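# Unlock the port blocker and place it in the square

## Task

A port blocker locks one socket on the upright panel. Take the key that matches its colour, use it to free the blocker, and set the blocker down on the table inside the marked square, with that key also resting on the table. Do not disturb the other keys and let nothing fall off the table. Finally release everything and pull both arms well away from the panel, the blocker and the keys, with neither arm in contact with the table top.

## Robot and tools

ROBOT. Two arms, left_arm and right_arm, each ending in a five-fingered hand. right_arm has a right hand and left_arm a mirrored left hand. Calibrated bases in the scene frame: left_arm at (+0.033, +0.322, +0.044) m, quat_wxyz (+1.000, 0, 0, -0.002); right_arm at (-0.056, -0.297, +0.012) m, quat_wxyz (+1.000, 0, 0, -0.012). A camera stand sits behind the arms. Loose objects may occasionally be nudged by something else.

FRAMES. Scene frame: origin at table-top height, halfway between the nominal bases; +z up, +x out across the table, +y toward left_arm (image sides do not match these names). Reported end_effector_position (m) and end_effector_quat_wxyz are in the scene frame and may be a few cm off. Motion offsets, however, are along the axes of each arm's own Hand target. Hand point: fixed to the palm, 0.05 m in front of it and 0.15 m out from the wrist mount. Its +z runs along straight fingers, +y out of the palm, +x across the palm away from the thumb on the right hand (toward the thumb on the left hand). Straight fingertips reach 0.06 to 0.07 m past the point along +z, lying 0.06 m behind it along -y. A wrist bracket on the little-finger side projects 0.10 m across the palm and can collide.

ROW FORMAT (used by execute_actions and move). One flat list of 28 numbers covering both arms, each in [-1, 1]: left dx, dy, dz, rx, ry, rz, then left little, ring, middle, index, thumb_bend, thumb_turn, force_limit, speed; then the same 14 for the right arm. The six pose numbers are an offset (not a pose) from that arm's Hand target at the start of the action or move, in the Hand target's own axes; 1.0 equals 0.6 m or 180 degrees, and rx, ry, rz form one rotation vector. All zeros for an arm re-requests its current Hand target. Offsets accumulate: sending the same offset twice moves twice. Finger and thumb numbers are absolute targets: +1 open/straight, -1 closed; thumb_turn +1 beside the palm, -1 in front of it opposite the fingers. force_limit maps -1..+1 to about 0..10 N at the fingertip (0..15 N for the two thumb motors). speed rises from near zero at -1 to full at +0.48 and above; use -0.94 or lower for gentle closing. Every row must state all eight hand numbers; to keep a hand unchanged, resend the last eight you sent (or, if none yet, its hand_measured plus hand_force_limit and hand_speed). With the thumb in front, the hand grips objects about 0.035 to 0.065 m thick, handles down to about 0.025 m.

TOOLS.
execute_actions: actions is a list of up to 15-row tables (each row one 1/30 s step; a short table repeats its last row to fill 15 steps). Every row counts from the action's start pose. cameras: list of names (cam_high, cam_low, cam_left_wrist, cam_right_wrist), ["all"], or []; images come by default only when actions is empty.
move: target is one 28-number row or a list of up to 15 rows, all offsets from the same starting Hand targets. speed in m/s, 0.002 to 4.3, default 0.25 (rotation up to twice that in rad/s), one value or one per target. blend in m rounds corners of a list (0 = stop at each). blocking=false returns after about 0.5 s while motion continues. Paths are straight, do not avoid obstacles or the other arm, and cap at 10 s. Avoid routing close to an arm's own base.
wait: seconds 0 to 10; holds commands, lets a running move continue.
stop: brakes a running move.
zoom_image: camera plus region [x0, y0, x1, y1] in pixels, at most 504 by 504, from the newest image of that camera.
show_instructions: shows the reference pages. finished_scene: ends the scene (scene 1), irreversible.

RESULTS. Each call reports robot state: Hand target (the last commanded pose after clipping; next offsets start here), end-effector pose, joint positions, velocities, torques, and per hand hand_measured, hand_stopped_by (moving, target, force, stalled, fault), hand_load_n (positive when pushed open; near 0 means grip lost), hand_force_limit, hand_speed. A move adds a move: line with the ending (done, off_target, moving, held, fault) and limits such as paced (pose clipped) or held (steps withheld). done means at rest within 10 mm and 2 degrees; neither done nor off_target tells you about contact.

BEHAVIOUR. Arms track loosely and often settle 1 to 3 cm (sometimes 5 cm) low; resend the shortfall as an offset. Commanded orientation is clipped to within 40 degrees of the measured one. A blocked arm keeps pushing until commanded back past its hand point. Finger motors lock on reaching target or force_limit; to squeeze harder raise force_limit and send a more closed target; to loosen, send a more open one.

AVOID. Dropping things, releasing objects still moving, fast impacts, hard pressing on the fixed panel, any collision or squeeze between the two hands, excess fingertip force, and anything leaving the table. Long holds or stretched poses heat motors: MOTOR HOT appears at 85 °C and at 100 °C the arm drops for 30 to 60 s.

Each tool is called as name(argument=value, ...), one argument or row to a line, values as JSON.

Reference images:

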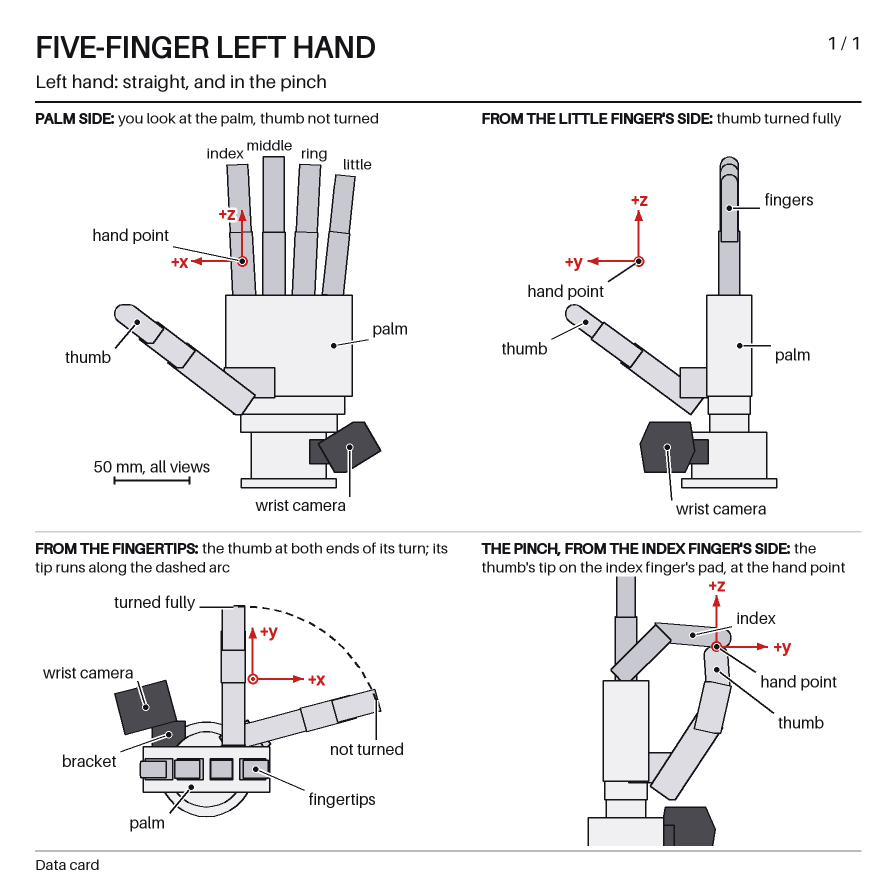

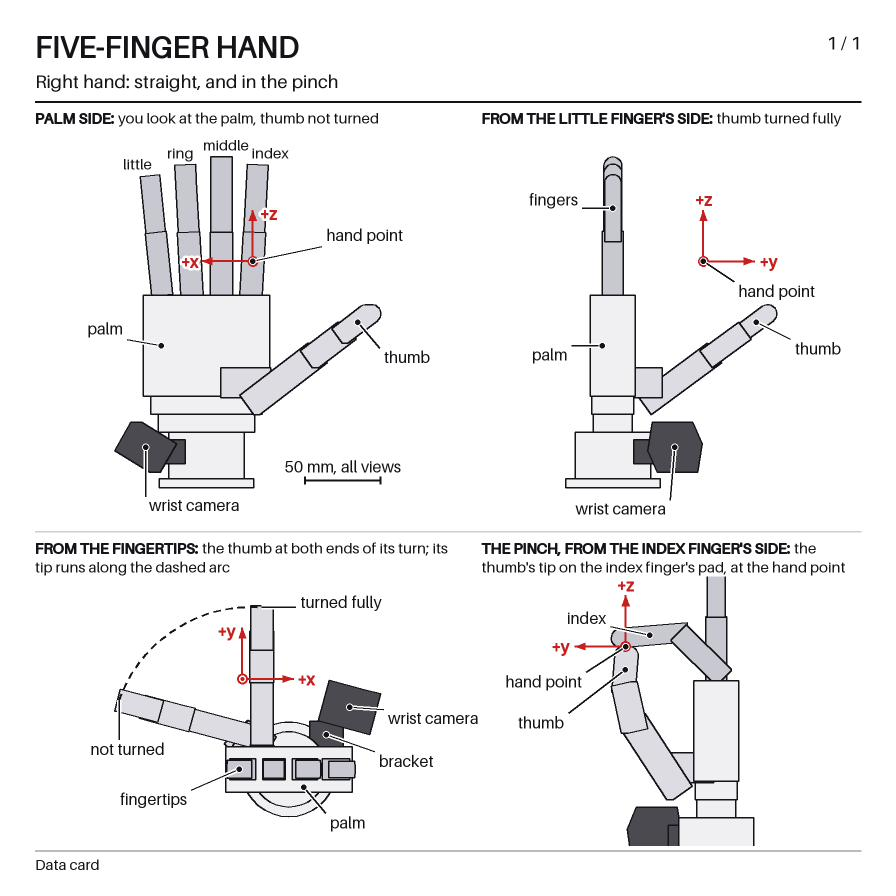

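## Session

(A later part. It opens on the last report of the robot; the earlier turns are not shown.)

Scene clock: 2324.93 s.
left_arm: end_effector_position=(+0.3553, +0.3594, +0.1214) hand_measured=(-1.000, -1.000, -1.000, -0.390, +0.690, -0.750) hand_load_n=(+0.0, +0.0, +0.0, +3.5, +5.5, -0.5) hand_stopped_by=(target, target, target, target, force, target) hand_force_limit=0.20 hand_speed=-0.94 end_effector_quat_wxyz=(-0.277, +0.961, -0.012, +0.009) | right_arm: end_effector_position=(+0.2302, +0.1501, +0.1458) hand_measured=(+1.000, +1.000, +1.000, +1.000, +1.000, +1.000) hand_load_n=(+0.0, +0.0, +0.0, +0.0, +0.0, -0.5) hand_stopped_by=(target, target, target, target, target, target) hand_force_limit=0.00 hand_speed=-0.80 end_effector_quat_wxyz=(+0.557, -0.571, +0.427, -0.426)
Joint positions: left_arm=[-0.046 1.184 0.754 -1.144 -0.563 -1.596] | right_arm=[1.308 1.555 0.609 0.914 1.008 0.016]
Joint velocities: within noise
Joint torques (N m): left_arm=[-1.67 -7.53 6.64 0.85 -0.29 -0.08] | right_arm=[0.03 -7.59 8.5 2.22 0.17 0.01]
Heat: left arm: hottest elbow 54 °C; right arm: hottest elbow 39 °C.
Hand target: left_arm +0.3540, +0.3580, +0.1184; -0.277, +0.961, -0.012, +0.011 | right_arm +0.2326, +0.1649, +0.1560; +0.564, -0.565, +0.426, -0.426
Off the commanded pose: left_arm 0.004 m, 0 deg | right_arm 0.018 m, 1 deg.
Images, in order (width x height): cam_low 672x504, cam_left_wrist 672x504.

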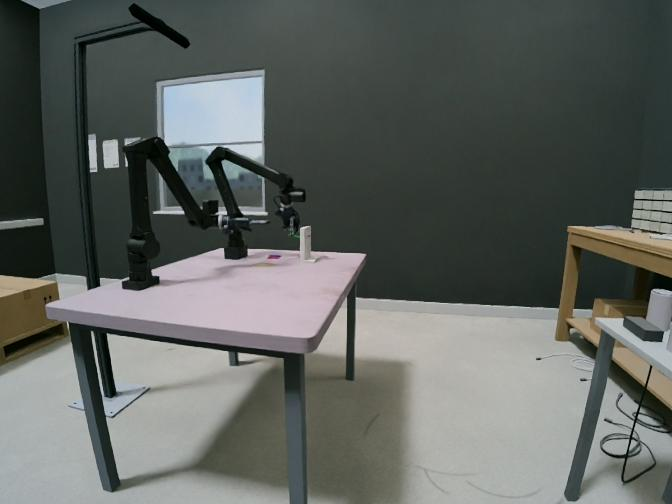

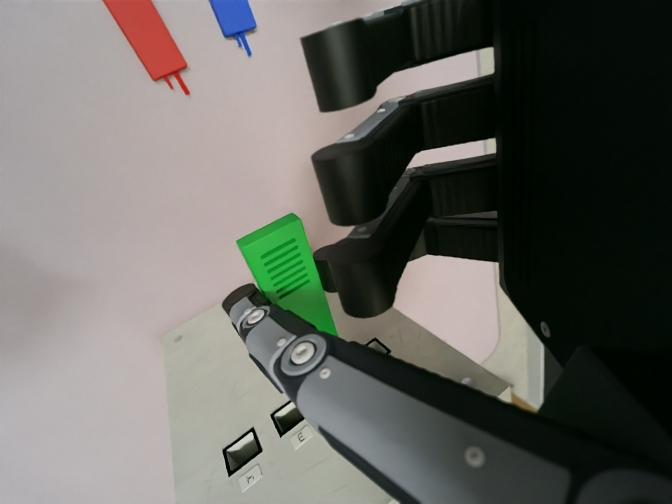

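move(
  target=[-0.003,0,0,0.0019,0.0565,-0.0355,-1,-1,-1,-0.39,0.4,-0.75,0.2,-0.94,0,0,0,0,0,0,1,1,1,1,1,1,0,-0.8],
  speed=0.06,
  cameras=["cam_right_wrist","cam_low","cam_left_wrist"],
)

zoom_image(
  camera="cam_right_wrist",
  region=[300, 230, 360, 300],
)

zoom_image(
  camera="cam_low",
  region=[280, 210, 320, 250],
)

Scene clock: 2343.77 s.
left_arm: end_effector_position=(+0.3521, +0.3604, +0.1188) hand_measured=(-1.000, -1.000, -1.000, -0.390, +0.690, -0.750) hand_load_n=(+0.0, +0.0, +0.0, +3.0, +5.5, -0.5) hand_stopped_by=(target, target, target, target, force, target) hand_force_limit=0.20 hand_speed=-0.94 end_effector_quat_wxyz=(-0.277, +0.955, +0.014, +0.103) | right_arm: end_effector_position=(+0.2302, +0.1501, +0.1458) hand_measured=(+1.000, +1.000, +1.000, +1.000, +1.000, +1.000) hand_load_n=(+0.0, +0.0, +0.0, +0.0, +0.0, +0.0) hand_stopped_by=(target, target, target, target, target, target) hand_force_limit=0.00 hand_speed=-0.80 end_effector_quat_wxyz=(+0.557, -0.571, +0.427, -0.426)
Joint positions: left_arm=[-0.05 1.031 0.607 -0.955 -0.572 -1.596] | right_arm=[1.308 1.555 0.609 0.914 1.008 0.016]
Joint torques (N m): left_arm=[-2.02 -6.42 7.04 1.17 -0.39 -0.17] | right_arm=[0.03 -7.59 8.5 2.22 0.17 0.01]
Heat: left arm: hottest elbow 52 °C; right arm: hottest elbow 39 °C.
Hand target: left_arm +0.3522, +0.3580, +0.1183; -0.276, +0.954, +0.017, +0.112 | right_arm +0.2326, +0.1649, +0.1560; +0.564, -0.565, +0.426, -0.426
Off the commanded pose: left_arm 0.002 m, 1 deg | right_arm 0.018 m, 1 deg.
move: off_target (right_arm)
Images, in order (width x height): cam_low 672x504, cam_left_wrist 672x504, cam_right_wrist 672x504.

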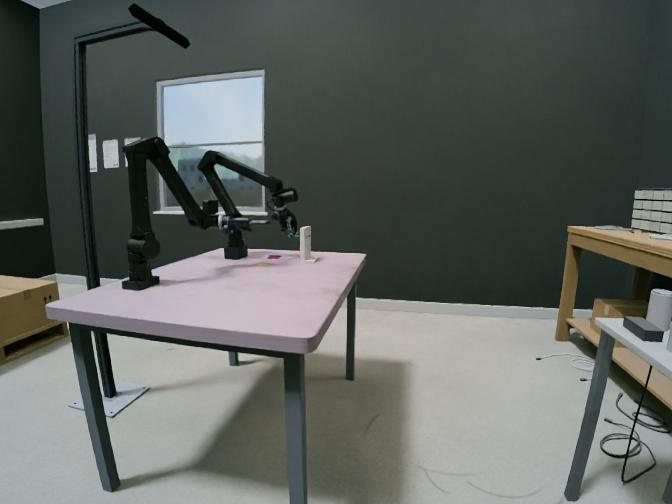

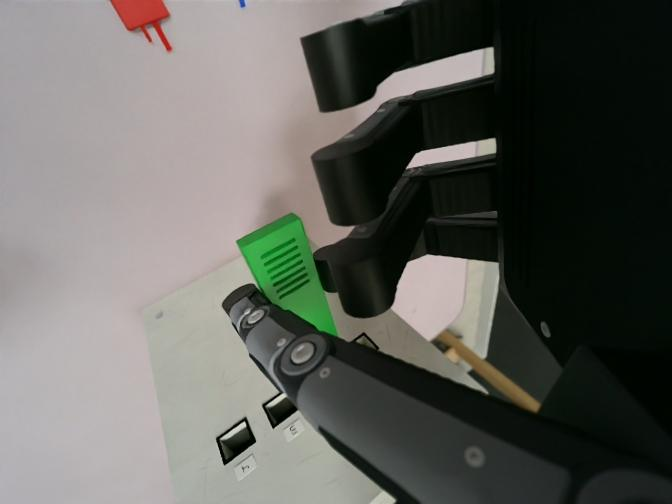

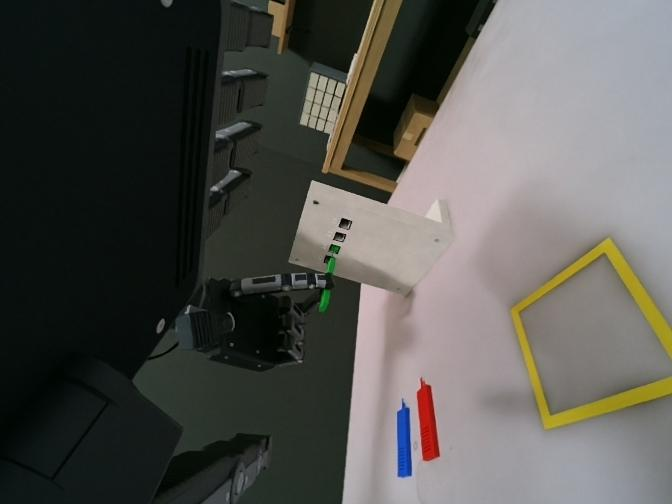

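Scaled by 7.200 from the camera's 672x504 image, which has a finer 960x720 frame.

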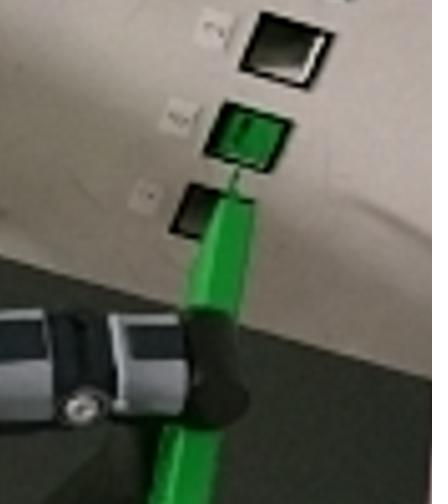

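Scaled by 12.600 from the camera's 672x504 image, which has a finer 960x720 frame.

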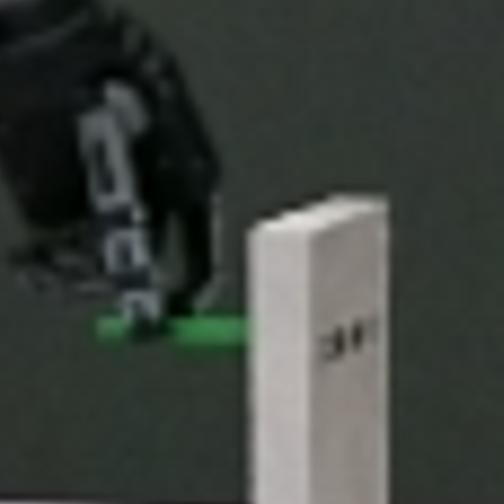

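zoom_image(
  camera="cam_right_wrist",
  region=[322, 242, 342, 262],
)

zoom_image(
  camera="cam_right_wrist",
  region=[306, 242, 350, 312],
)

Scaled by 25.200 from the camera's 672x504 image, which has a finer 960x720 frame.

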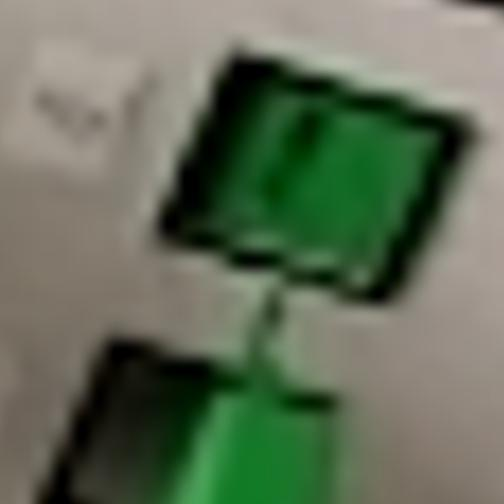

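Scaled by 7.200 from the camera's 672x504 image, which has a finer 960x720 frame.

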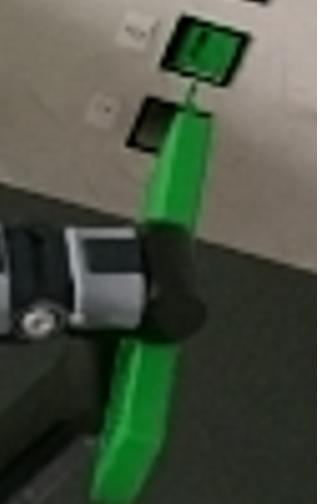

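move(
  target=[0.01223,0.00287,0.0015,0,0,0,-1,-1,-1,-0.39,0.4,-0.75,0.2,-0.94,0,0,0,0,0,0,1,1,1,1,1,1,0,-0.8],
  speed=0.02,
  cameras=["cam_right_wrist"],
)

zoom_image(
  camera="cam_right_wrist",
  region=[322, 242, 342, 262],
)

Scene clock: 2409.73 s.
left_arm: end_effector_position=(+0.3544, +0.3595, +0.1196) hand_measured=(-1.000, -1.000, -1.000, -0.390, +0.690, -0.750) hand_load_n=(+0.0, +0.0, +0.0, +3.0, +5.5, -0.5) hand_stopped_by=(target, target, target, target, force, target) hand_force_limit=0.20 hand_speed=-0.94 end_effector_quat_wxyz=(-0.277, +0.955, +0.015, +0.108) | right_arm: end_effector_position=(+0.2302, +0.1501, +0.1458) hand_measured=(+1.000, +1.000, +1.000, +1.000, +1.000, +1.000) hand_load_n=(+0.0, +0.0, +0.0, +0.0, +0.0, +0.0) hand_stopped_by=(target, target, target, target, target, target) hand_force_limit=0.00 hand_speed=-0.80 end_effector_quat_wxyz=(+0.557, -0.571, +0.427, -0.426)
Joint positions: left_arm=[-0.053 1.031 0.607 -0.947 -0.573 -1.599] | right_arm=[1.308 1.555 0.609 0.914 1.008 0.016]
Joint torques (N m): left_arm=[-2.14 -4.37 8.27 1.36 -0.39 -0.23] | right_arm=[0.03 -7.65 8.5 2.21 0.17 0.01]
Heat: left arm: hottest elbow 50 °C; right arm: hottest elbow 40 °C.
Hand target: left_arm +0.3596, +0.3568, +0.1183; -0.277, +0.954, +0.017, +0.112 | right_arm +0.2326, +0.1649, +0.1560; +0.564, -0.565, +0.426, -0.426
Off the commanded pose: left_arm 0.006 m, 1 deg | right_arm 0.018 m, 1 deg.
move: off_target (right_arm)
Images, in order (width x height): cam_right_wrist 672x504.

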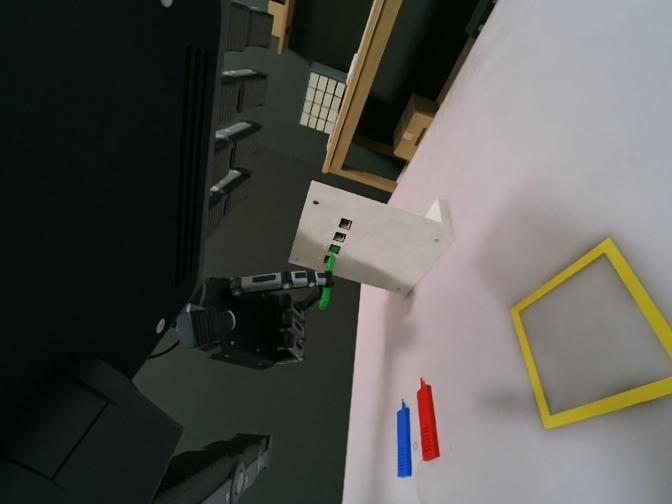

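Scaled by 25.200 from the camera's 672x504 image, which has a finer 960x720 frame.

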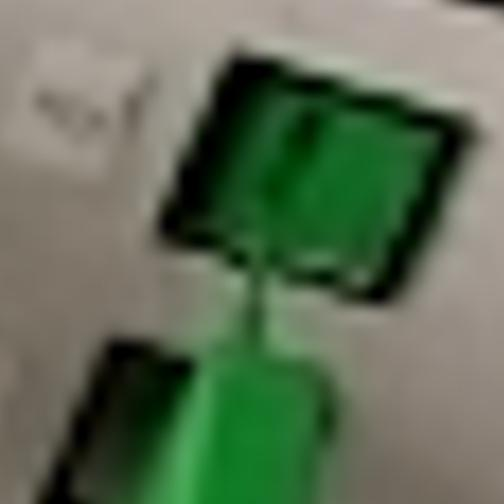

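move(
  target=[0.007,0.0034,0.0058,0,0,0,-1,-1,-1,-0.39,0.4,-0.75,0.2,-0.94,0,0,0,0,0,0,1,1,1,1,1,1,0,-0.8],
  speed=0.02,
  cameras=["cam_right_wrist"],
)

zoom_image(
  camera="cam_right_wrist",
  region=[322, 242, 342, 262],
)

Scene clock: 2423.17 s.
left_arm: end_effector_position=(+0.3576, +0.3593, +0.1149) hand_measured=(-1.000, -1.000, -1.000, -0.390, +0.690, -0.750) hand_load_n=(+0.0, +0.0, +0.0, +3.0, +5.5, -0.5) hand_stopped_by=(target, target, target, target, force, target) hand_force_limit=0.20 hand_speed=-0.94 end_effector_quat_wxyz=(-0.277, +0.955, +0.015, +0.106) | right_arm: end_effector_position=(+0.2302, +0.1501, +0.1458) hand_measured=(+1.000, +1.000, +1.000, +1.000, +1.000, +1.000) hand_load_n=(+0.0, +0.0, +0.0, +0.0, +0.0, -0.5) hand_stopped_by=(target, target, target, target, target, target) hand_force_limit=0.00 hand_speed=-0.80 end_effector_quat_wxyz=(+0.557, -0.571, +0.427, -0.426)
Joint positions: left_arm=[-0.053 1.051 0.607 -0.93 -0.573 -1.6] | right_arm=[1.308 1.555 0.609 0.914 1.008 0.016]
Joint torques (N m): left_arm=[-2.08 -4.54 8.53 0.98 -0.38 -0.15] | right_arm=[0.09 -7.59 8.5 2.21 0.17 0.01]
Heat: left arm: hottest elbow 50 °C; right arm: hottest elbow 40 °C.
Hand target: left_arm +0.3646, +0.3568, +0.1154; -0.276, +0.954, +0.017, +0.112 | right_arm +0.2326, +0.1649, +0.1560; +0.564, -0.565, +0.426, -0.426
Off the commanded pose: left_arm 0.007 m, 1 deg | right_arm 0.018 m, 1 deg.
move: off_target (right_arm)
Images, in order (width x height): cam_right_wrist 672x504.

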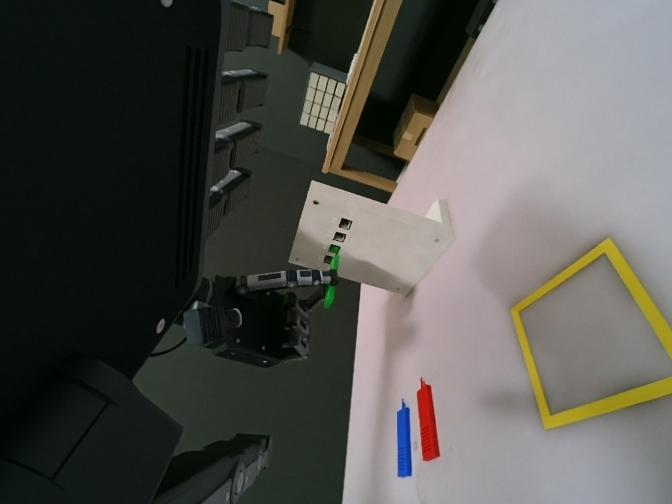

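Scaled by 25.200 from the camera's 672x504 image, which has a finer 960x720 frame.

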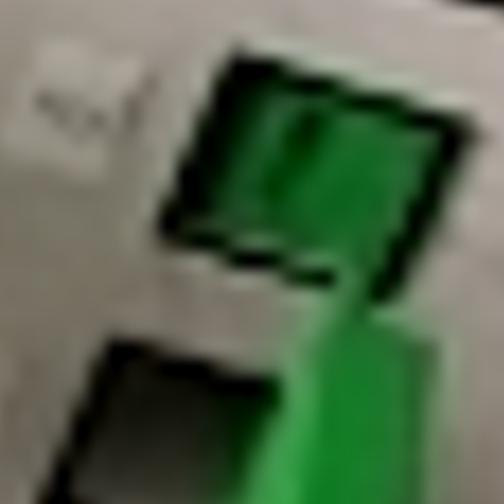

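move(
  target=[0.00167,-0.0039,-0.00616,0,0,0,-1,-1,-1,-0.39,0.4,-0.75,0.2,-0.94,0,0,0,0,0,0,1,1,1,1,1,1,0,-0.8],
  speed=0.02,
  cameras=["cam_right_wrist"],
)

zoom_image(
  camera="cam_right_wrist",
  region=[322, 242, 342, 262],
)

Scene clock: 2432.83 s.
left_arm: end_effector_position=(+0.3577, +0.3593, +0.1150) hand_measured=(-1.000, -1.000, -1.000, -0.390, +0.690, -0.750) hand_load_n=(+0.0, +0.0, +0.0, +3.5, +5.5, -0.5) hand_stopped_by=(target, target, target, target, force, target) hand_force_limit=0.20 hand_speed=-0.94 end_effector_quat_wxyz=(-0.277, +0.955, +0.015, +0.106) | right_arm: end_effector_position=(+0.2302, +0.1501, +0.1458) hand_measured=(+1.000, +1.000, +1.000, +1.000, +1.000, +1.000) hand_load_n=(+0.0, +0.0, +0.0, +0.0, +0.0, -0.5) hand_stopped_by=(target, target, target, target, target, target) hand_force_limit=0.00 hand_speed=-0.80 end_effector_quat_wxyz=(+0.557, -0.571, +0.427, -0.426)
Joint positions: left_arm=[-0.053 1.051 0.607 -0.929 -0.573 -1.6] | right_arm=[1.308 1.555 0.609 0.914 1.008 0.016]
Joint torques (N m): left_arm=[-2.08 -5.13 9.21 0.69 -0.37 -0.16] | right_arm=[0.03 -7.59 8.5 2.21 0.17 0.01]
Heat: left arm: hottest elbow 51 °C; right arm: hottest elbow 40 °C.
Hand target: left_arm +0.3647, +0.3568, +0.1199; -0.276, +0.954, +0.017, +0.112 | right_arm +0.2326, +0.1649, +0.1560; +0.564, -0.565, +0.426, -0.426
Off the commanded pose: left_arm 0.009 m, 1 deg | right_arm 0.018 m, 1 deg.
move: off_target (right_arm)
Images, in order (width x height): cam_right_wrist 672x504.

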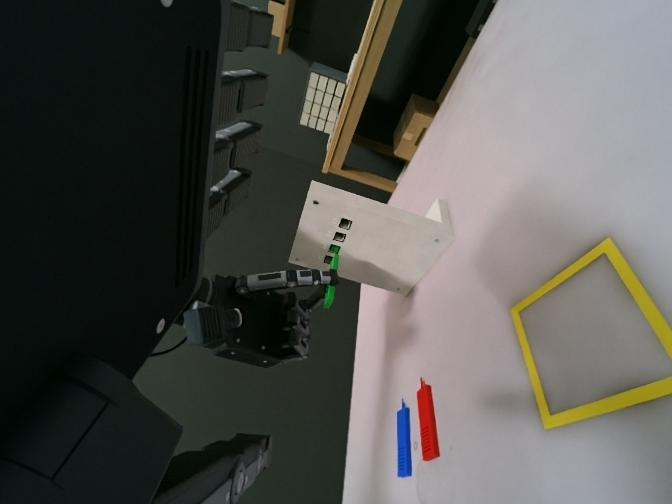

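Scaled by 25.200 from the camera's 672x504 image, which has a finer 960x720 frame.

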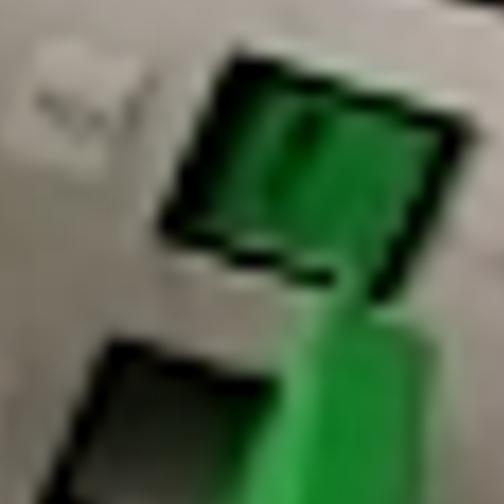

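move(
  target=[0.00074,-0.00174,-0.00274,0,0,0,-1,-1,-1,-0.39,0.4,-0.75,0.2,-0.94,0,0,0,0,0,0,1,1,1,1,1,1,0,-0.8],
  speed=0.02,
)

move(
  target=[0.00074,-0.00174,-0.00274,0,0,0,-1,-1,-1,-0.39,0.4,-0.75,0.2,-0.94,0,0,0,0,0,0,1,1,1,1,1,1,0,-0.8],
  speed=0.02,
)

Scene clock: 2441.60 s.
left_arm: end_effector_position=(+0.3577, +0.3593, +0.1150) hand_measured=(-1.000, -1.000, -1.000, -0.390, +0.690, -0.750) hand_load_n=(+0.0, +0.0, +0.0, +3.0, +5.5, -0.5) hand_stopped_by=(target, target, target, target, force, target) hand_force_limit=0.20 hand_speed=-0.94 end_effector_quat_wxyz=(-0.277, +0.955, +0.015, +0.106) | right_arm: end_effector_position=(+0.2302, +0.1501, +0.1458) hand_measured=(+1.000, +1.000, +1.000, +1.000, +1.000, +1.000) hand_load_n=(+0.0, +0.0, +0.0, +0.0, +0.0, +0.0) hand_stopped_by=(target, target, target, target, target, target) hand_force_limit=0.00 hand_speed=-0.80 end_effector_quat_wxyz=(+0.557, -0.571, +0.427, -0.426)
Joint positions: left_arm=[-0.053 1.051 0.607 -0.929 -0.573 -1.6] | right_arm=[1.308 1.555 0.609 0.914 1.008 0.016]
Joint torques (N m): left_arm=[-2.02 -5.42 9.52 0.42 -0.37 -0.17] | right_arm=[0.03 -7.59 8.51 2.21 0.17 0.01]
Heat: left arm: hottest elbow 51 °C; right arm: hottest elbow 40 °C.
Hand target: left_arm +0.3647, +0.3568, +0.1219; -0.276, +0.954, +0.017, +0.112 | right_arm +0.2326, +0.1649, +0.1560; +0.564, -0.565, +0.426, -0.426
Off the commanded pose: left_arm 0.010 m, 1 deg | right_arm 0.018 m, 1 deg.
move: off_target (right_arm)

Scene clock: 2442.33 s.
left_arm: end_effector_position=(+0.3564, +0.3594, +0.1145) hand_measured=(-1.000, -1.000, -1.000, -0.390, +0.690, -0.750) hand_load_n=(+0.0, +0.0, +0.0, +3.0, +5.5, -0.5) hand_stopped_by=(target, target, target, target, force, target) hand_force_limit=0.20 hand_speed=-0.94 end_effector_quat_wxyz=(-0.277, +0.955, +0.014, +0.104) | right_arm: end_effector_position=(+0.2302, +0.1501, +0.1458) hand_measured=(+1.000, +1.000, +1.000, +1.000, +1.000, +1.000) hand_load_n=(+0.0, +0.0, +0.0, +0.0, +0.0, -0.5) hand_stopped_by=(target, target, target, target, target, target) hand_force_limit=0.00 hand_speed=-0.80 end_effector_quat_wxyz=(+0.557, -0.571, +0.427, -0.426)
Joint positions: left_arm=[-0.053 1.051 0.607 -0.935 -0.573 -1.6] | right_arm=[1.308 1.555 0.609 0.914 1.008 0.016]
Joint torques (N m): left_arm=[-2.08 -5.48 9.8 0.36 -0.37 -0.15] | right_arm=[0.09 -7.53 8.5 2.22 0.17 0.01]
Heat: left arm: hottest elbow 52 °C; right arm: hottest elbow 40 °C.
Hand target: left_arm +0.3646, +0.3568, +0.1238; -0.276, +0.954, +0.017, +0.112 | right_arm +0.2326, +0.1649, +0.1560; +0.564, -0.565, +0.426, -0.426
Off the commanded pose: left_arm 0.013 m, 1 deg | right_arm 0.018 m, 1 deg.
move: off_target (left_arm, right_arm)

move(
  target=[
    [-0.0077,-0.0082,-0.01347,0,0,0,-1,-1,-1,-0.39,0.4,-0.75,0.2,-0.94,0,0,0,0,0,0,1,1,1,1,1,1,0,-0.8],
    [-0.0028,0.00426,0.00663,0,0,0,-1,-1,-1,-0.39,0.4,-0.75,0.2,-0.94,0,0,0,0,0,0,1,1,1,1,1,1,0,-0.8],
  ],
  speed=0.03,
  cameras=["cam_right_wrist"],
)

zoom_image(
  camera="cam_right_wrist",
  region=[322, 242, 342, 262],
)

Scene clock: 2459.40 s.
left_arm: end_effector_position=(+0.3547, +0.3595, +0.1160) hand_measured=(-1.000, -1.000, -1.000, -0.390, +0.690, -0.750) hand_load_n=(+0.0, +0.0, +0.0, +3.0, +5.5, -0.5) hand_stopped_by=(target, target, target, target, force, target) hand_force_limit=0.20 hand_speed=-0.94 end_effector_quat_wxyz=(-0.277, +0.955, +0.014, +0.103) | right_arm: end_effector_position=(+0.2302, +0.1501, +0.1458) hand_measured=(+1.000, +1.000, +1.000, +1.000, +1.000, +1.000) hand_load_n=(+0.0, +0.0, +0.0, +0.0, +0.0, -0.5) hand_stopped_by=(target, target, target, target, target, target) hand_force_limit=0.00 hand_speed=-0.80 end_effector_quat_wxyz=(+0.557, -0.571, +0.427, -0.426)
Joint positions: left_arm=[-0.053 1.044 0.607 -0.943 -0.573 -1.6] | right_arm=[1.308 1.555 0.609 0.914 1.008 0.016]
Joint torques (N m): left_arm=[-2.2 -4.72 8.99 1.28 -0.38 -0.16] | right_arm=[0.03 -7.59 8.5 2.19 0.17 0.01]
Heat: left arm: hottest elbow 53 °C; right arm: hottest elbow 40 °C.
Hand target: left_arm +0.3641, +0.3568, +0.1189; -0.276, +0.954, +0.017, +0.112 | right_arm +0.2326, +0.1649, +0.1560; +0.564, -0.565, +0.426, -0.426
Off the commanded pose: left_arm 0.010 m, 1 deg | right_arm 0.018 m, 1 deg.
move: off_target (right_arm)
Images, in order (width x height): cam_right_wrist 672x504.

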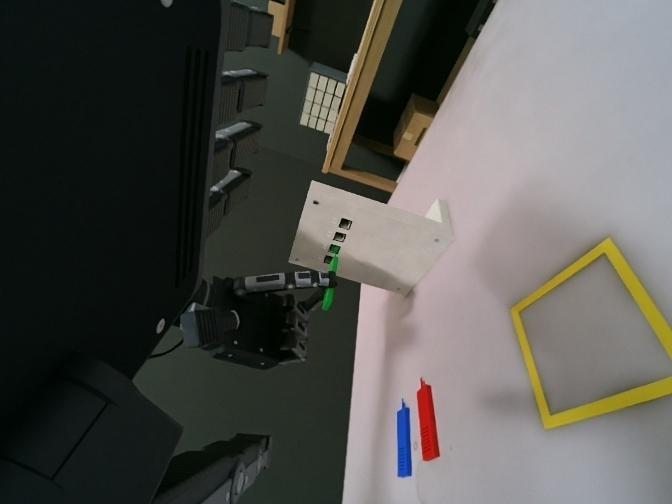

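Scaled by 25.200 from the camera's 672x504 image, which has a finer 960x720 frame.

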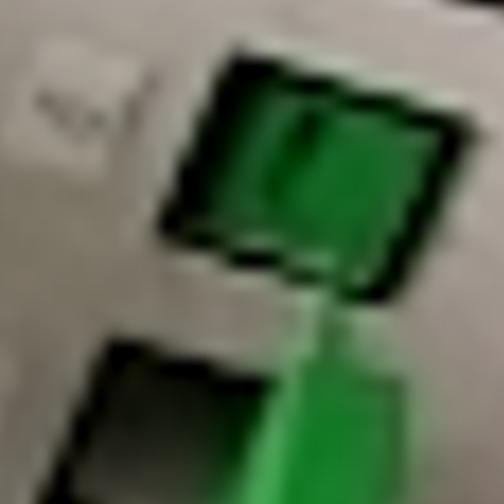

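move(
  target=[
    [-0.0049,-0.01227,-0.01983,0,0,0,-1,-1,-1,-0.39,0.4,-0.75,0.2,-0.94,0,0,0,0,0,0,1,1,1,1,1,1,0,-0.8],
    [0.00503,-0.00187,-0.0027,0,0,0,-1,-1,-1,-0.39,0.4,-0.75,0.2,-0.94,0,0,0,0,0,0,1,1,1,1,1,1,0,-0.8],
  ],
  speed=0.03,
  cameras=["cam_right_wrist"],
)

zoom_image(
  camera="cam_right_wrist",
  region=[322, 242, 342, 262],
)

Scene clock: 2481.13 s.
left_arm: end_effector_position=(+0.3529, +0.3596, +0.1145) hand_measured=(-1.000, -1.000, -1.000, -0.390, +0.690, -0.750) hand_load_n=(+0.0, +0.0, +0.0, +3.0, +5.5, -0.5) hand_stopped_by=(target, target, target, target, force, target) hand_force_limit=0.20 hand_speed=-0.94 end_effector_quat_wxyz=(-0.277, +0.956, +0.013, +0.099) | right_arm: end_effector_position=(+0.2302, +0.1501, +0.1458) hand_measured=(+1.000, +1.000, +1.000, +1.000, +1.000, +1.000) hand_load_n=(+0.0, +0.0, +0.0, +0.0, +0.0, +0.0) hand_stopped_by=(target, target, target, target, target, target) hand_force_limit=0.00 hand_speed=-0.80 end_effector_quat_wxyz=(+0.557, -0.571, +0.427, -0.426)
Joint positions: left_arm=[-0.053 1.047 0.607 -0.949 -0.573 -1.6] | right_arm=[1.308 1.555 0.609 0.914 1.008 0.016]
Joint torques (N m): left_arm=[-1.96 -4.66 9.77 1.14 -0.37 -0.15] | right_arm=[0.03 -7.59 8.5 2.21 0.17 0.01]
Heat: left arm: hottest elbow 54 °C; right arm: hottest elbow 40 °C.
Hand target: left_arm +0.3666, +0.3568, +0.1215; -0.276, +0.954, +0.017, +0.112 | right_arm +0.2326, +0.1649, +0.1560; +0.564, -0.565, +0.426, -0.426
Off the commanded pose: left_arm 0.016 m, 2 deg | right_arm 0.018 m, 1 deg.
move: off_target (left_arm, right_arm)
Images, in order (width x height): cam_right_wrist 672x504.

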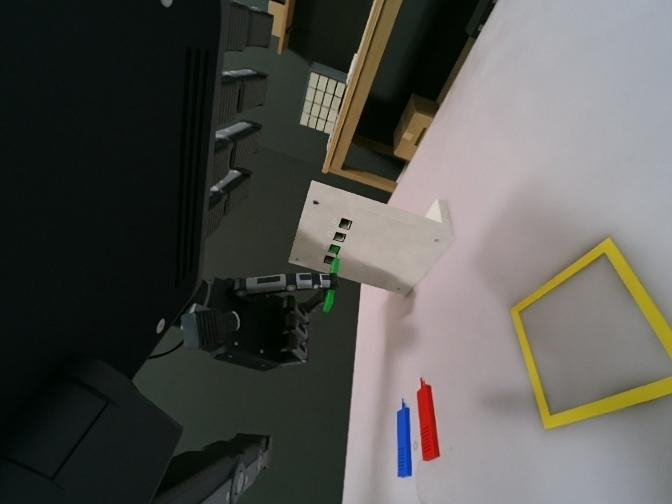

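Scaled by 25.200 from the camera's 672x504 image, which has a finer 960x720 frame.

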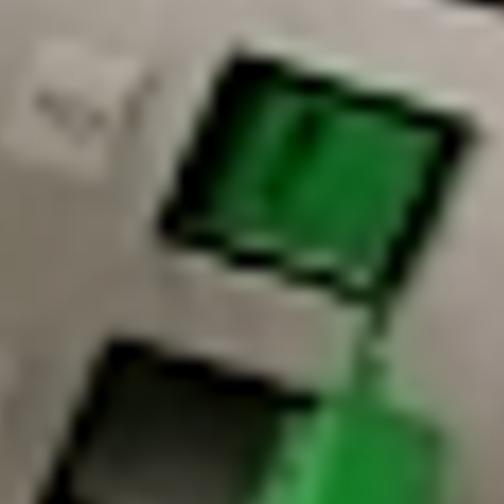

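move(
  target=[
    [-0.0642,-0.01429,-0.02633,0,0,0,-1,-1,-1,-0.39,0.4,-0.75,0.2,-0.94,0,0,0,0,0,0,1,1,1,1,1,1,0,-0.8],
    [0.02424,-0.00572,-0.00778,0,0,0,-1,-1,-1,-0.39,0.4,-0.75,0.2,-0.94,0,0,0,0,0,0,1,1,1,1,1,1,0,-0.8],
  ],
  speed=0.04,
  cameras=["cam_right_wrist"],
)

zoom_image(
  camera="cam_right_wrist",
  region=[322, 242, 342, 262],
)

Scene clock: 2499.50 s.
left_arm: end_effector_position=(+0.3570, +0.3569, +0.1150) hand_measured=(-1.000, -1.000, -1.000, -0.390, +0.690, -0.750) hand_load_n=(+0.0, +0.0, +0.0, +3.0, +5.5, -0.5) hand_stopped_by=(target, target, target, target, force, target) hand_force_limit=0.20 hand_speed=-0.94 end_effector_quat_wxyz=(-0.278, +0.956, +0.010, +0.093) | right_arm: end_effector_position=(+0.2302, +0.1501, +0.1458) hand_measured=(+1.000, +1.000, +1.000, +1.000, +1.000, +1.000) hand_load_n=(+0.0, +0.0, +0.0, +0.0, +0.0, +0.0) hand_stopped_by=(target, target, target, target, target, target) hand_force_limit=0.00 hand_speed=-0.80 end_effector_quat_wxyz=(+0.557, -0.571, +0.427, -0.426)
Joint positions: left_arm=[-0.063 1.072 0.627 -0.964 -0.575 -1.611] | right_arm=[1.308 1.555 0.609 0.914 1.008 0.016]
Joint torques (N m): left_arm=[-1.08 -4.78 11.51 1.25 -0.29 -0.04] | right_arm=[0.09 -7.59 8.51 2.22 0.17 0.01]
Heat: left arm: hottest elbow 55 °C; right arm: hottest elbow 41 °C.
Hand target: left_arm +0.3794, +0.3568, +0.1303; -0.277, +0.954, +0.017, +0.112 | right_arm +0.2326, +0.1649, +0.1560; +0.564, -0.565, +0.426, -0.426
Off the commanded pose: left_arm 0.027 m, 2 deg | right_arm 0.018 m, 1 deg.
move: off_target (left_arm, right_arm)
Images, in order (width x height): cam_right_wrist 672x504.

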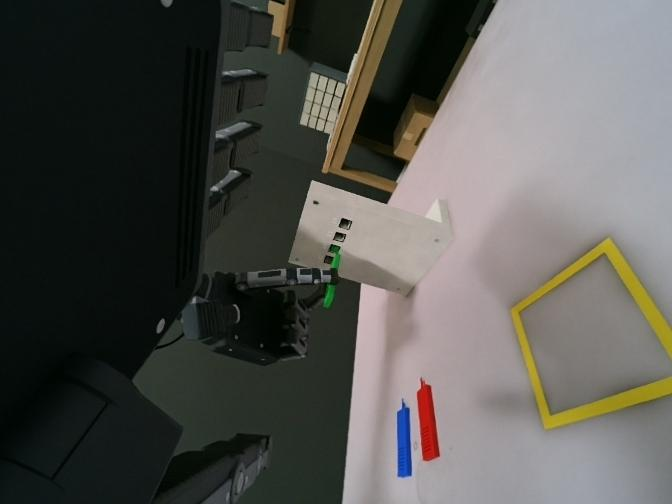

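Scaled by 25.200 from the camera's 672x504 image, which has a finer 960x720 frame.

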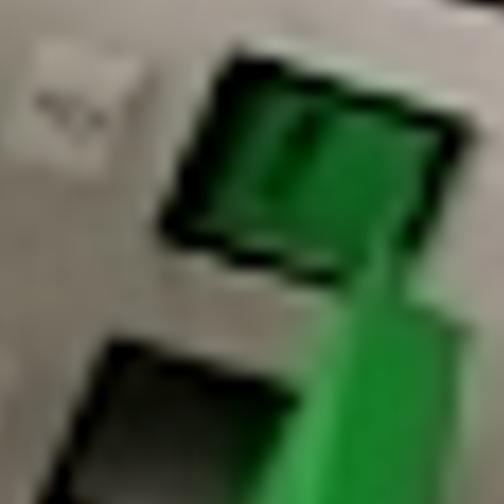

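move(
  target=[
    [-0.0872,-0.01475,-0.02113,0.00023,0.00657,-0.00413,-1,-1,-1,-0.39,0.4,-0.75,0.2,-0.94,0,0,0,0,0,0,1,1,1,1,1,1,0,-0.8],
    [0.00293,-0.00603,-0.00225,0.00023,0.00657,-0.00413,-1,-1,-1,-0.39,0.4,-0.75,0.2,-0.94,0,0,0,0,0,0,1,1,1,1,1,1,0,-0.8],
  ],
  speed=0.04,
  cameras=["cam_right_wrist"],
)

zoom_image(
  camera="cam_right_wrist",
  region=[322, 242, 342, 262],
)

Scene clock: 2521.17 s.
left_arm: end_effector_position=(+0.3589, +0.3575, +0.1180) hand_measured=(-1.000, -1.000, -1.000, -0.390, +0.690, -0.750) hand_load_n=(+0.0, +0.5, +0.0, +3.0, +5.5, -0.5) hand_stopped_by=(target, target, target, target, force, target) hand_force_limit=0.20 hand_speed=-0.94 end_effector_quat_wxyz=(-0.277, +0.955, +0.016, +0.106) | right_arm: end_effector_position=(+0.2302, +0.1501, +0.1458) hand_measured=(+1.000, +1.000, +1.000, +1.000, +1.000, +1.000) hand_load_n=(+0.0, +0.0, +0.0, +0.0, +0.0, +0.0) hand_stopped_by=(target, target, target, target, target, target) hand_force_limit=0.00 hand_speed=-0.80 end_effector_quat_wxyz=(+0.557, -0.571, +0.427, -0.426)
Joint positions: left_arm=[-0.06 1.053 0.617 -0.944 -0.575 -1.611] | right_arm=[1.308 1.555 0.609 0.914 1.008 0.016]
Joint torques (N m): left_arm=[-0.62 -4.54 11.63 1.16 -0.3 0.06] | right_arm=[0.03 -7.59 8.51 2.22 0.17 0.01]
Heat: left arm: hottest elbow 57 °C; right arm: hottest elbow 41 °C.
Hand target: left_arm +0.3805, +0.3591, +0.1337; -0.276, +0.953, +0.021, +0.124 | right_arm +0.2326, +0.1649, +0.1560; +0.564, -0.565, +0.426, -0.426
Off the commanded pose: left_arm 0.027 m, 2 deg | right_arm 0.018 m, 1 deg.
move: off_target (left_arm, right_arm)
Images, in order (width x height): cam_right_wrist 672x504.

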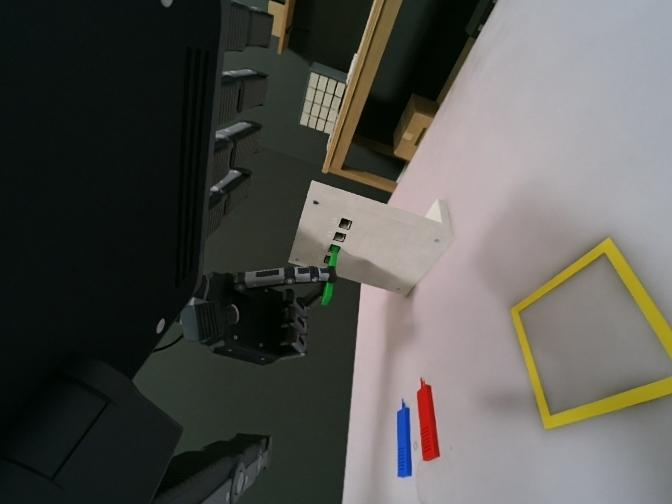

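Scaled by 25.200 from the camera's 672x504 image, which has a finer 960x720 frame.

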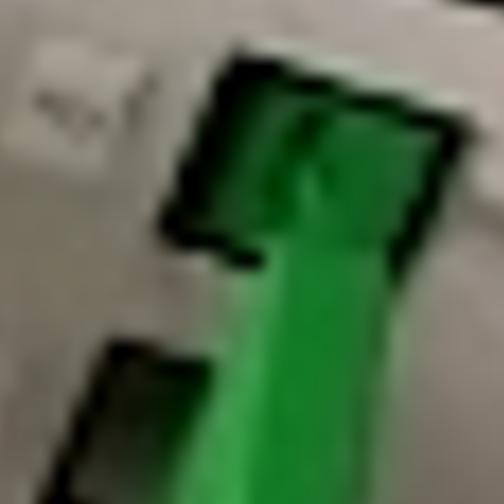

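move(
  target=[
    [-0.08953,-0.01228,-0.01997,0,0,0,-1,-1,-1,-0.39,0.4,-0.75,0.2,-0.94,0,0,0,0,0,0,1,1,1,1,1,1,0,-0.8],
    [0.00085,-0.00217,0.001,0,0,0,-1,-1,-1,-0.39,0.4,-0.75,0.2,-0.94,0,0,0,0,0,0,1,1,1,1,1,1,0,-0.8],
  ],
  speed=0.04,
  cameras=["cam_right_wrist"],
)

zoom_image(
  camera="cam_right_wrist",
  region=[322, 242, 342, 262],
)

Scene clock: 2546.20 s.
left_arm: end_effector_position=(+0.3596, +0.3590, +0.1185) hand_measured=(-1.000, -1.000, -1.000, -0.390, +0.690, -0.750) hand_load_n=(+0.0, +0.0, +0.0, +3.0, +5.5, -0.5) hand_stopped_by=(target, target, target, target, force, target) hand_force_limit=0.20 hand_speed=-0.94 end_effector_quat_wxyz=(-0.278, +0.955, +0.016, +0.106) | right_arm: end_effector_position=(+0.2302, +0.1501, +0.1458) hand_measured=(+1.000, +1.000, +1.000, +1.000, +1.000, +1.000) hand_load_n=(+0.0, +0.0, +0.0, +0.0, +0.0, +0.0) hand_stopped_by=(target, target, target, target, target, target) hand_force_limit=0.00 hand_speed=-0.80 end_effector_quat_wxyz=(+0.557, -0.571, +0.427, -0.426)
Joint positions: left_arm=[-0.055 1.053 0.618 -0.942 -0.575 -1.606] | right_arm=[1.308 1.555 0.609 0.914 1.008 0.016]
Joint torques (N m): left_arm=[-0.73 -4.6 11.63 1.28 -0.26 0.03] | right_arm=[0.03 -7.59 8.49 2.21 0.17 0.01]
Heat: left arm: hottest elbow 57 °C; right arm: hottest elbow 41 °C.
Hand target: left_arm +0.3811, +0.3605, +0.1342; -0.276, +0.953, +0.021, +0.124 | right_arm +0.2326, +0.1649, +0.1560; +0.564, -0.565, +0.426, -0.426
Off the commanded pose: left_arm 0.026 m, 2 deg | right_arm 0.018 m, 1 deg.
move: off_target (left_arm, right_arm)
Images, in order (width x height): cam_right_wrist 672x504.

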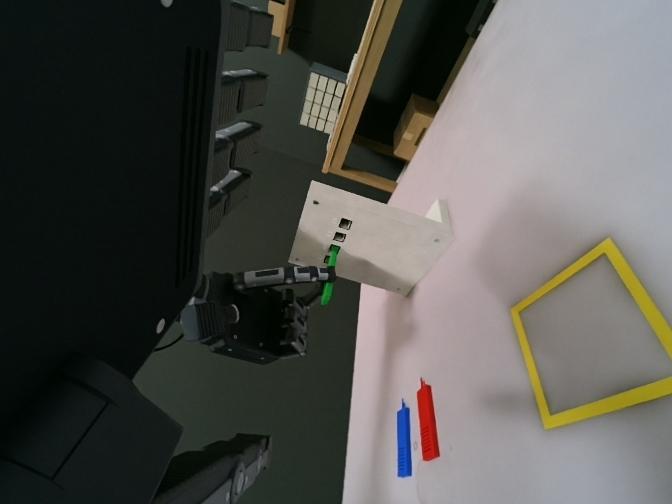

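Scaled by 25.200 from the camera's 672x504 image, which has a finer 960x720 frame.

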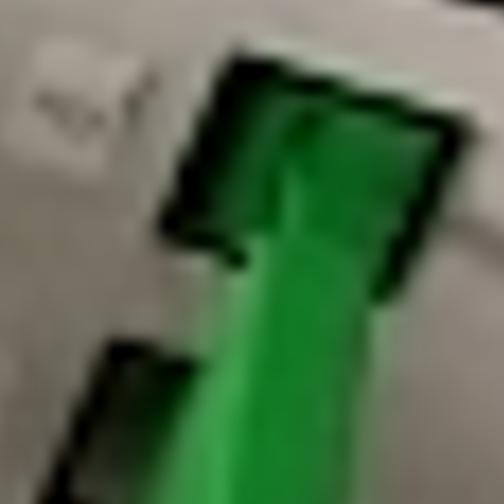

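zoom_image(
  camera="cam_right_wrist",
  region=[329, 243, 341, 255],
)

Scaled by 42.000 from the camera's 672x504 image, which has a finer 960x720 frame.

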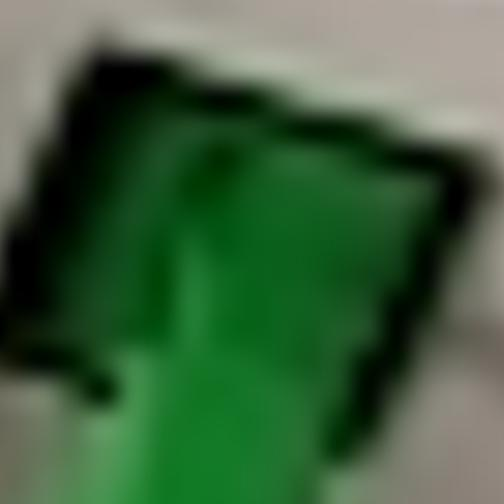

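move(
  target=[0.00484,0.0004,0.0012,0,0,0,-1,-1,-1,-0.39,0.4,-0.75,0.2,-0.94,0,0,0,0,0,0,1,1,1,1,1,1,0,-0.8],
  speed=0.02,
  cameras=["cam_right_wrist"],
)

zoom_image(
  camera="cam_right_wrist",
  region=[322, 242, 342, 262],
)

zoom_image(
  camera="cam_right_wrist",
  region=[329, 243, 341, 255],
)

Scene clock: 2561.07 s.
left_arm: end_effector_position=(+0.3618, +0.3593, +0.1182) hand_measured=(-1.000, -1.000, -1.000, -0.390, +0.690, -0.750) hand_load_n=(+0.0, +0.0, +0.0, +3.0, +5.5, -0.5) hand_stopped_by=(target, target, target, target, force, target) hand_force_limit=0.20 hand_speed=-0.94 end_effector_quat_wxyz=(-0.278, +0.955, +0.016, +0.105) | right_arm: end_effector_position=(+0.2302, +0.1501, +0.1458) hand_measured=(+1.000, +1.000, +1.000, +1.000, +1.000, +1.000) hand_load_n=(+0.0, +0.0, +0.0, +0.0, +0.0, -0.5) hand_stopped_by=(target, target, target, target, target, target) hand_force_limit=0.00 hand_speed=-0.80 end_effector_quat_wxyz=(+0.557, -0.571, +0.427, -0.426)
Joint positions: left_arm=[-0.054 1.062 0.624 -0.939 -0.575 -1.603] | right_arm=[1.308 1.555 0.609 0.914 1.008 0.016]
Joint torques (N m): left_arm=[-0.79 -5.13 11.6 1.32 -0.25 0.05] | right_arm=[0.09 -7.59 8.5 2.22 0.17 0.01]
Heat: left arm: hottest elbow 59 °C; right arm: hottest elbow 41 °C.
Hand target: left_arm +0.3840, +0.3607, +0.1341; -0.276, +0.953, +0.021, +0.124 | right_arm +0.2326, +0.1649, +0.1560; +0.564, -0.565, +0.426, -0.426
Off the commanded pose: left_arm 0.027 m, 2 deg | right_arm 0.018 m, 1 deg.
move: off_target (left_arm, right_arm)
Images, in order (width x height): cam_right_wrist 672x504.

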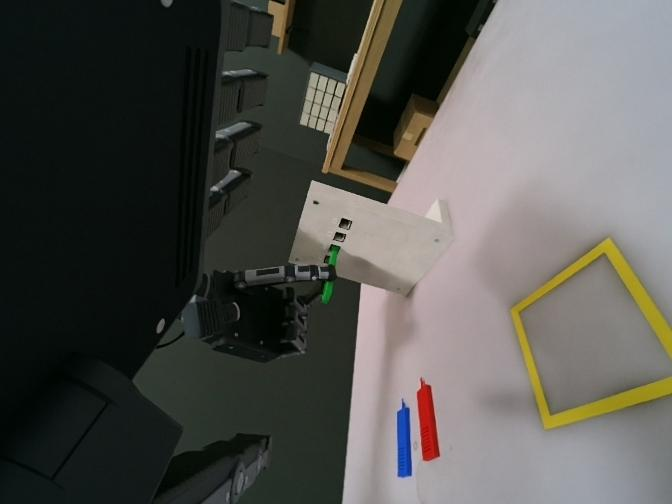

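Scaled by 25.200 from the camera's 672x504 image, which has a finer 960x720 frame.

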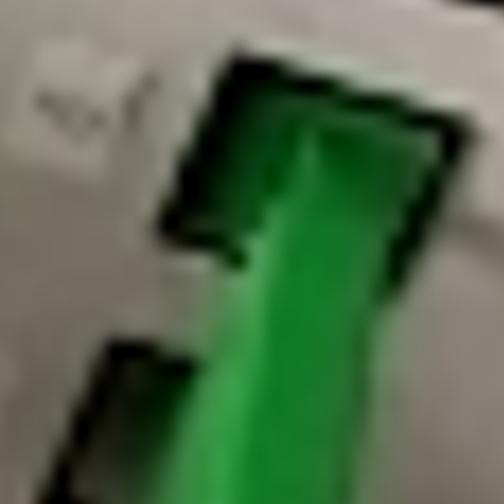

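Scaled by 42.000 from the camera's 672x504 image, which has a finer 960x720 frame.

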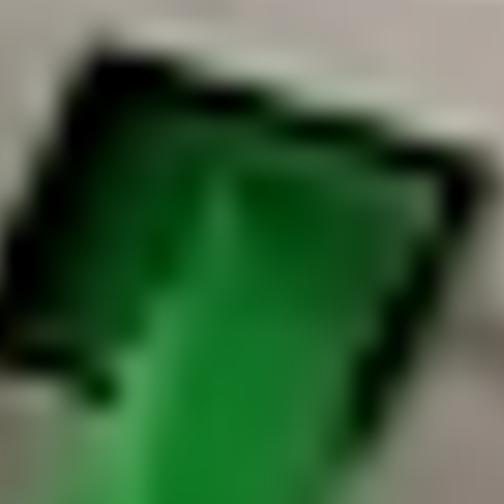

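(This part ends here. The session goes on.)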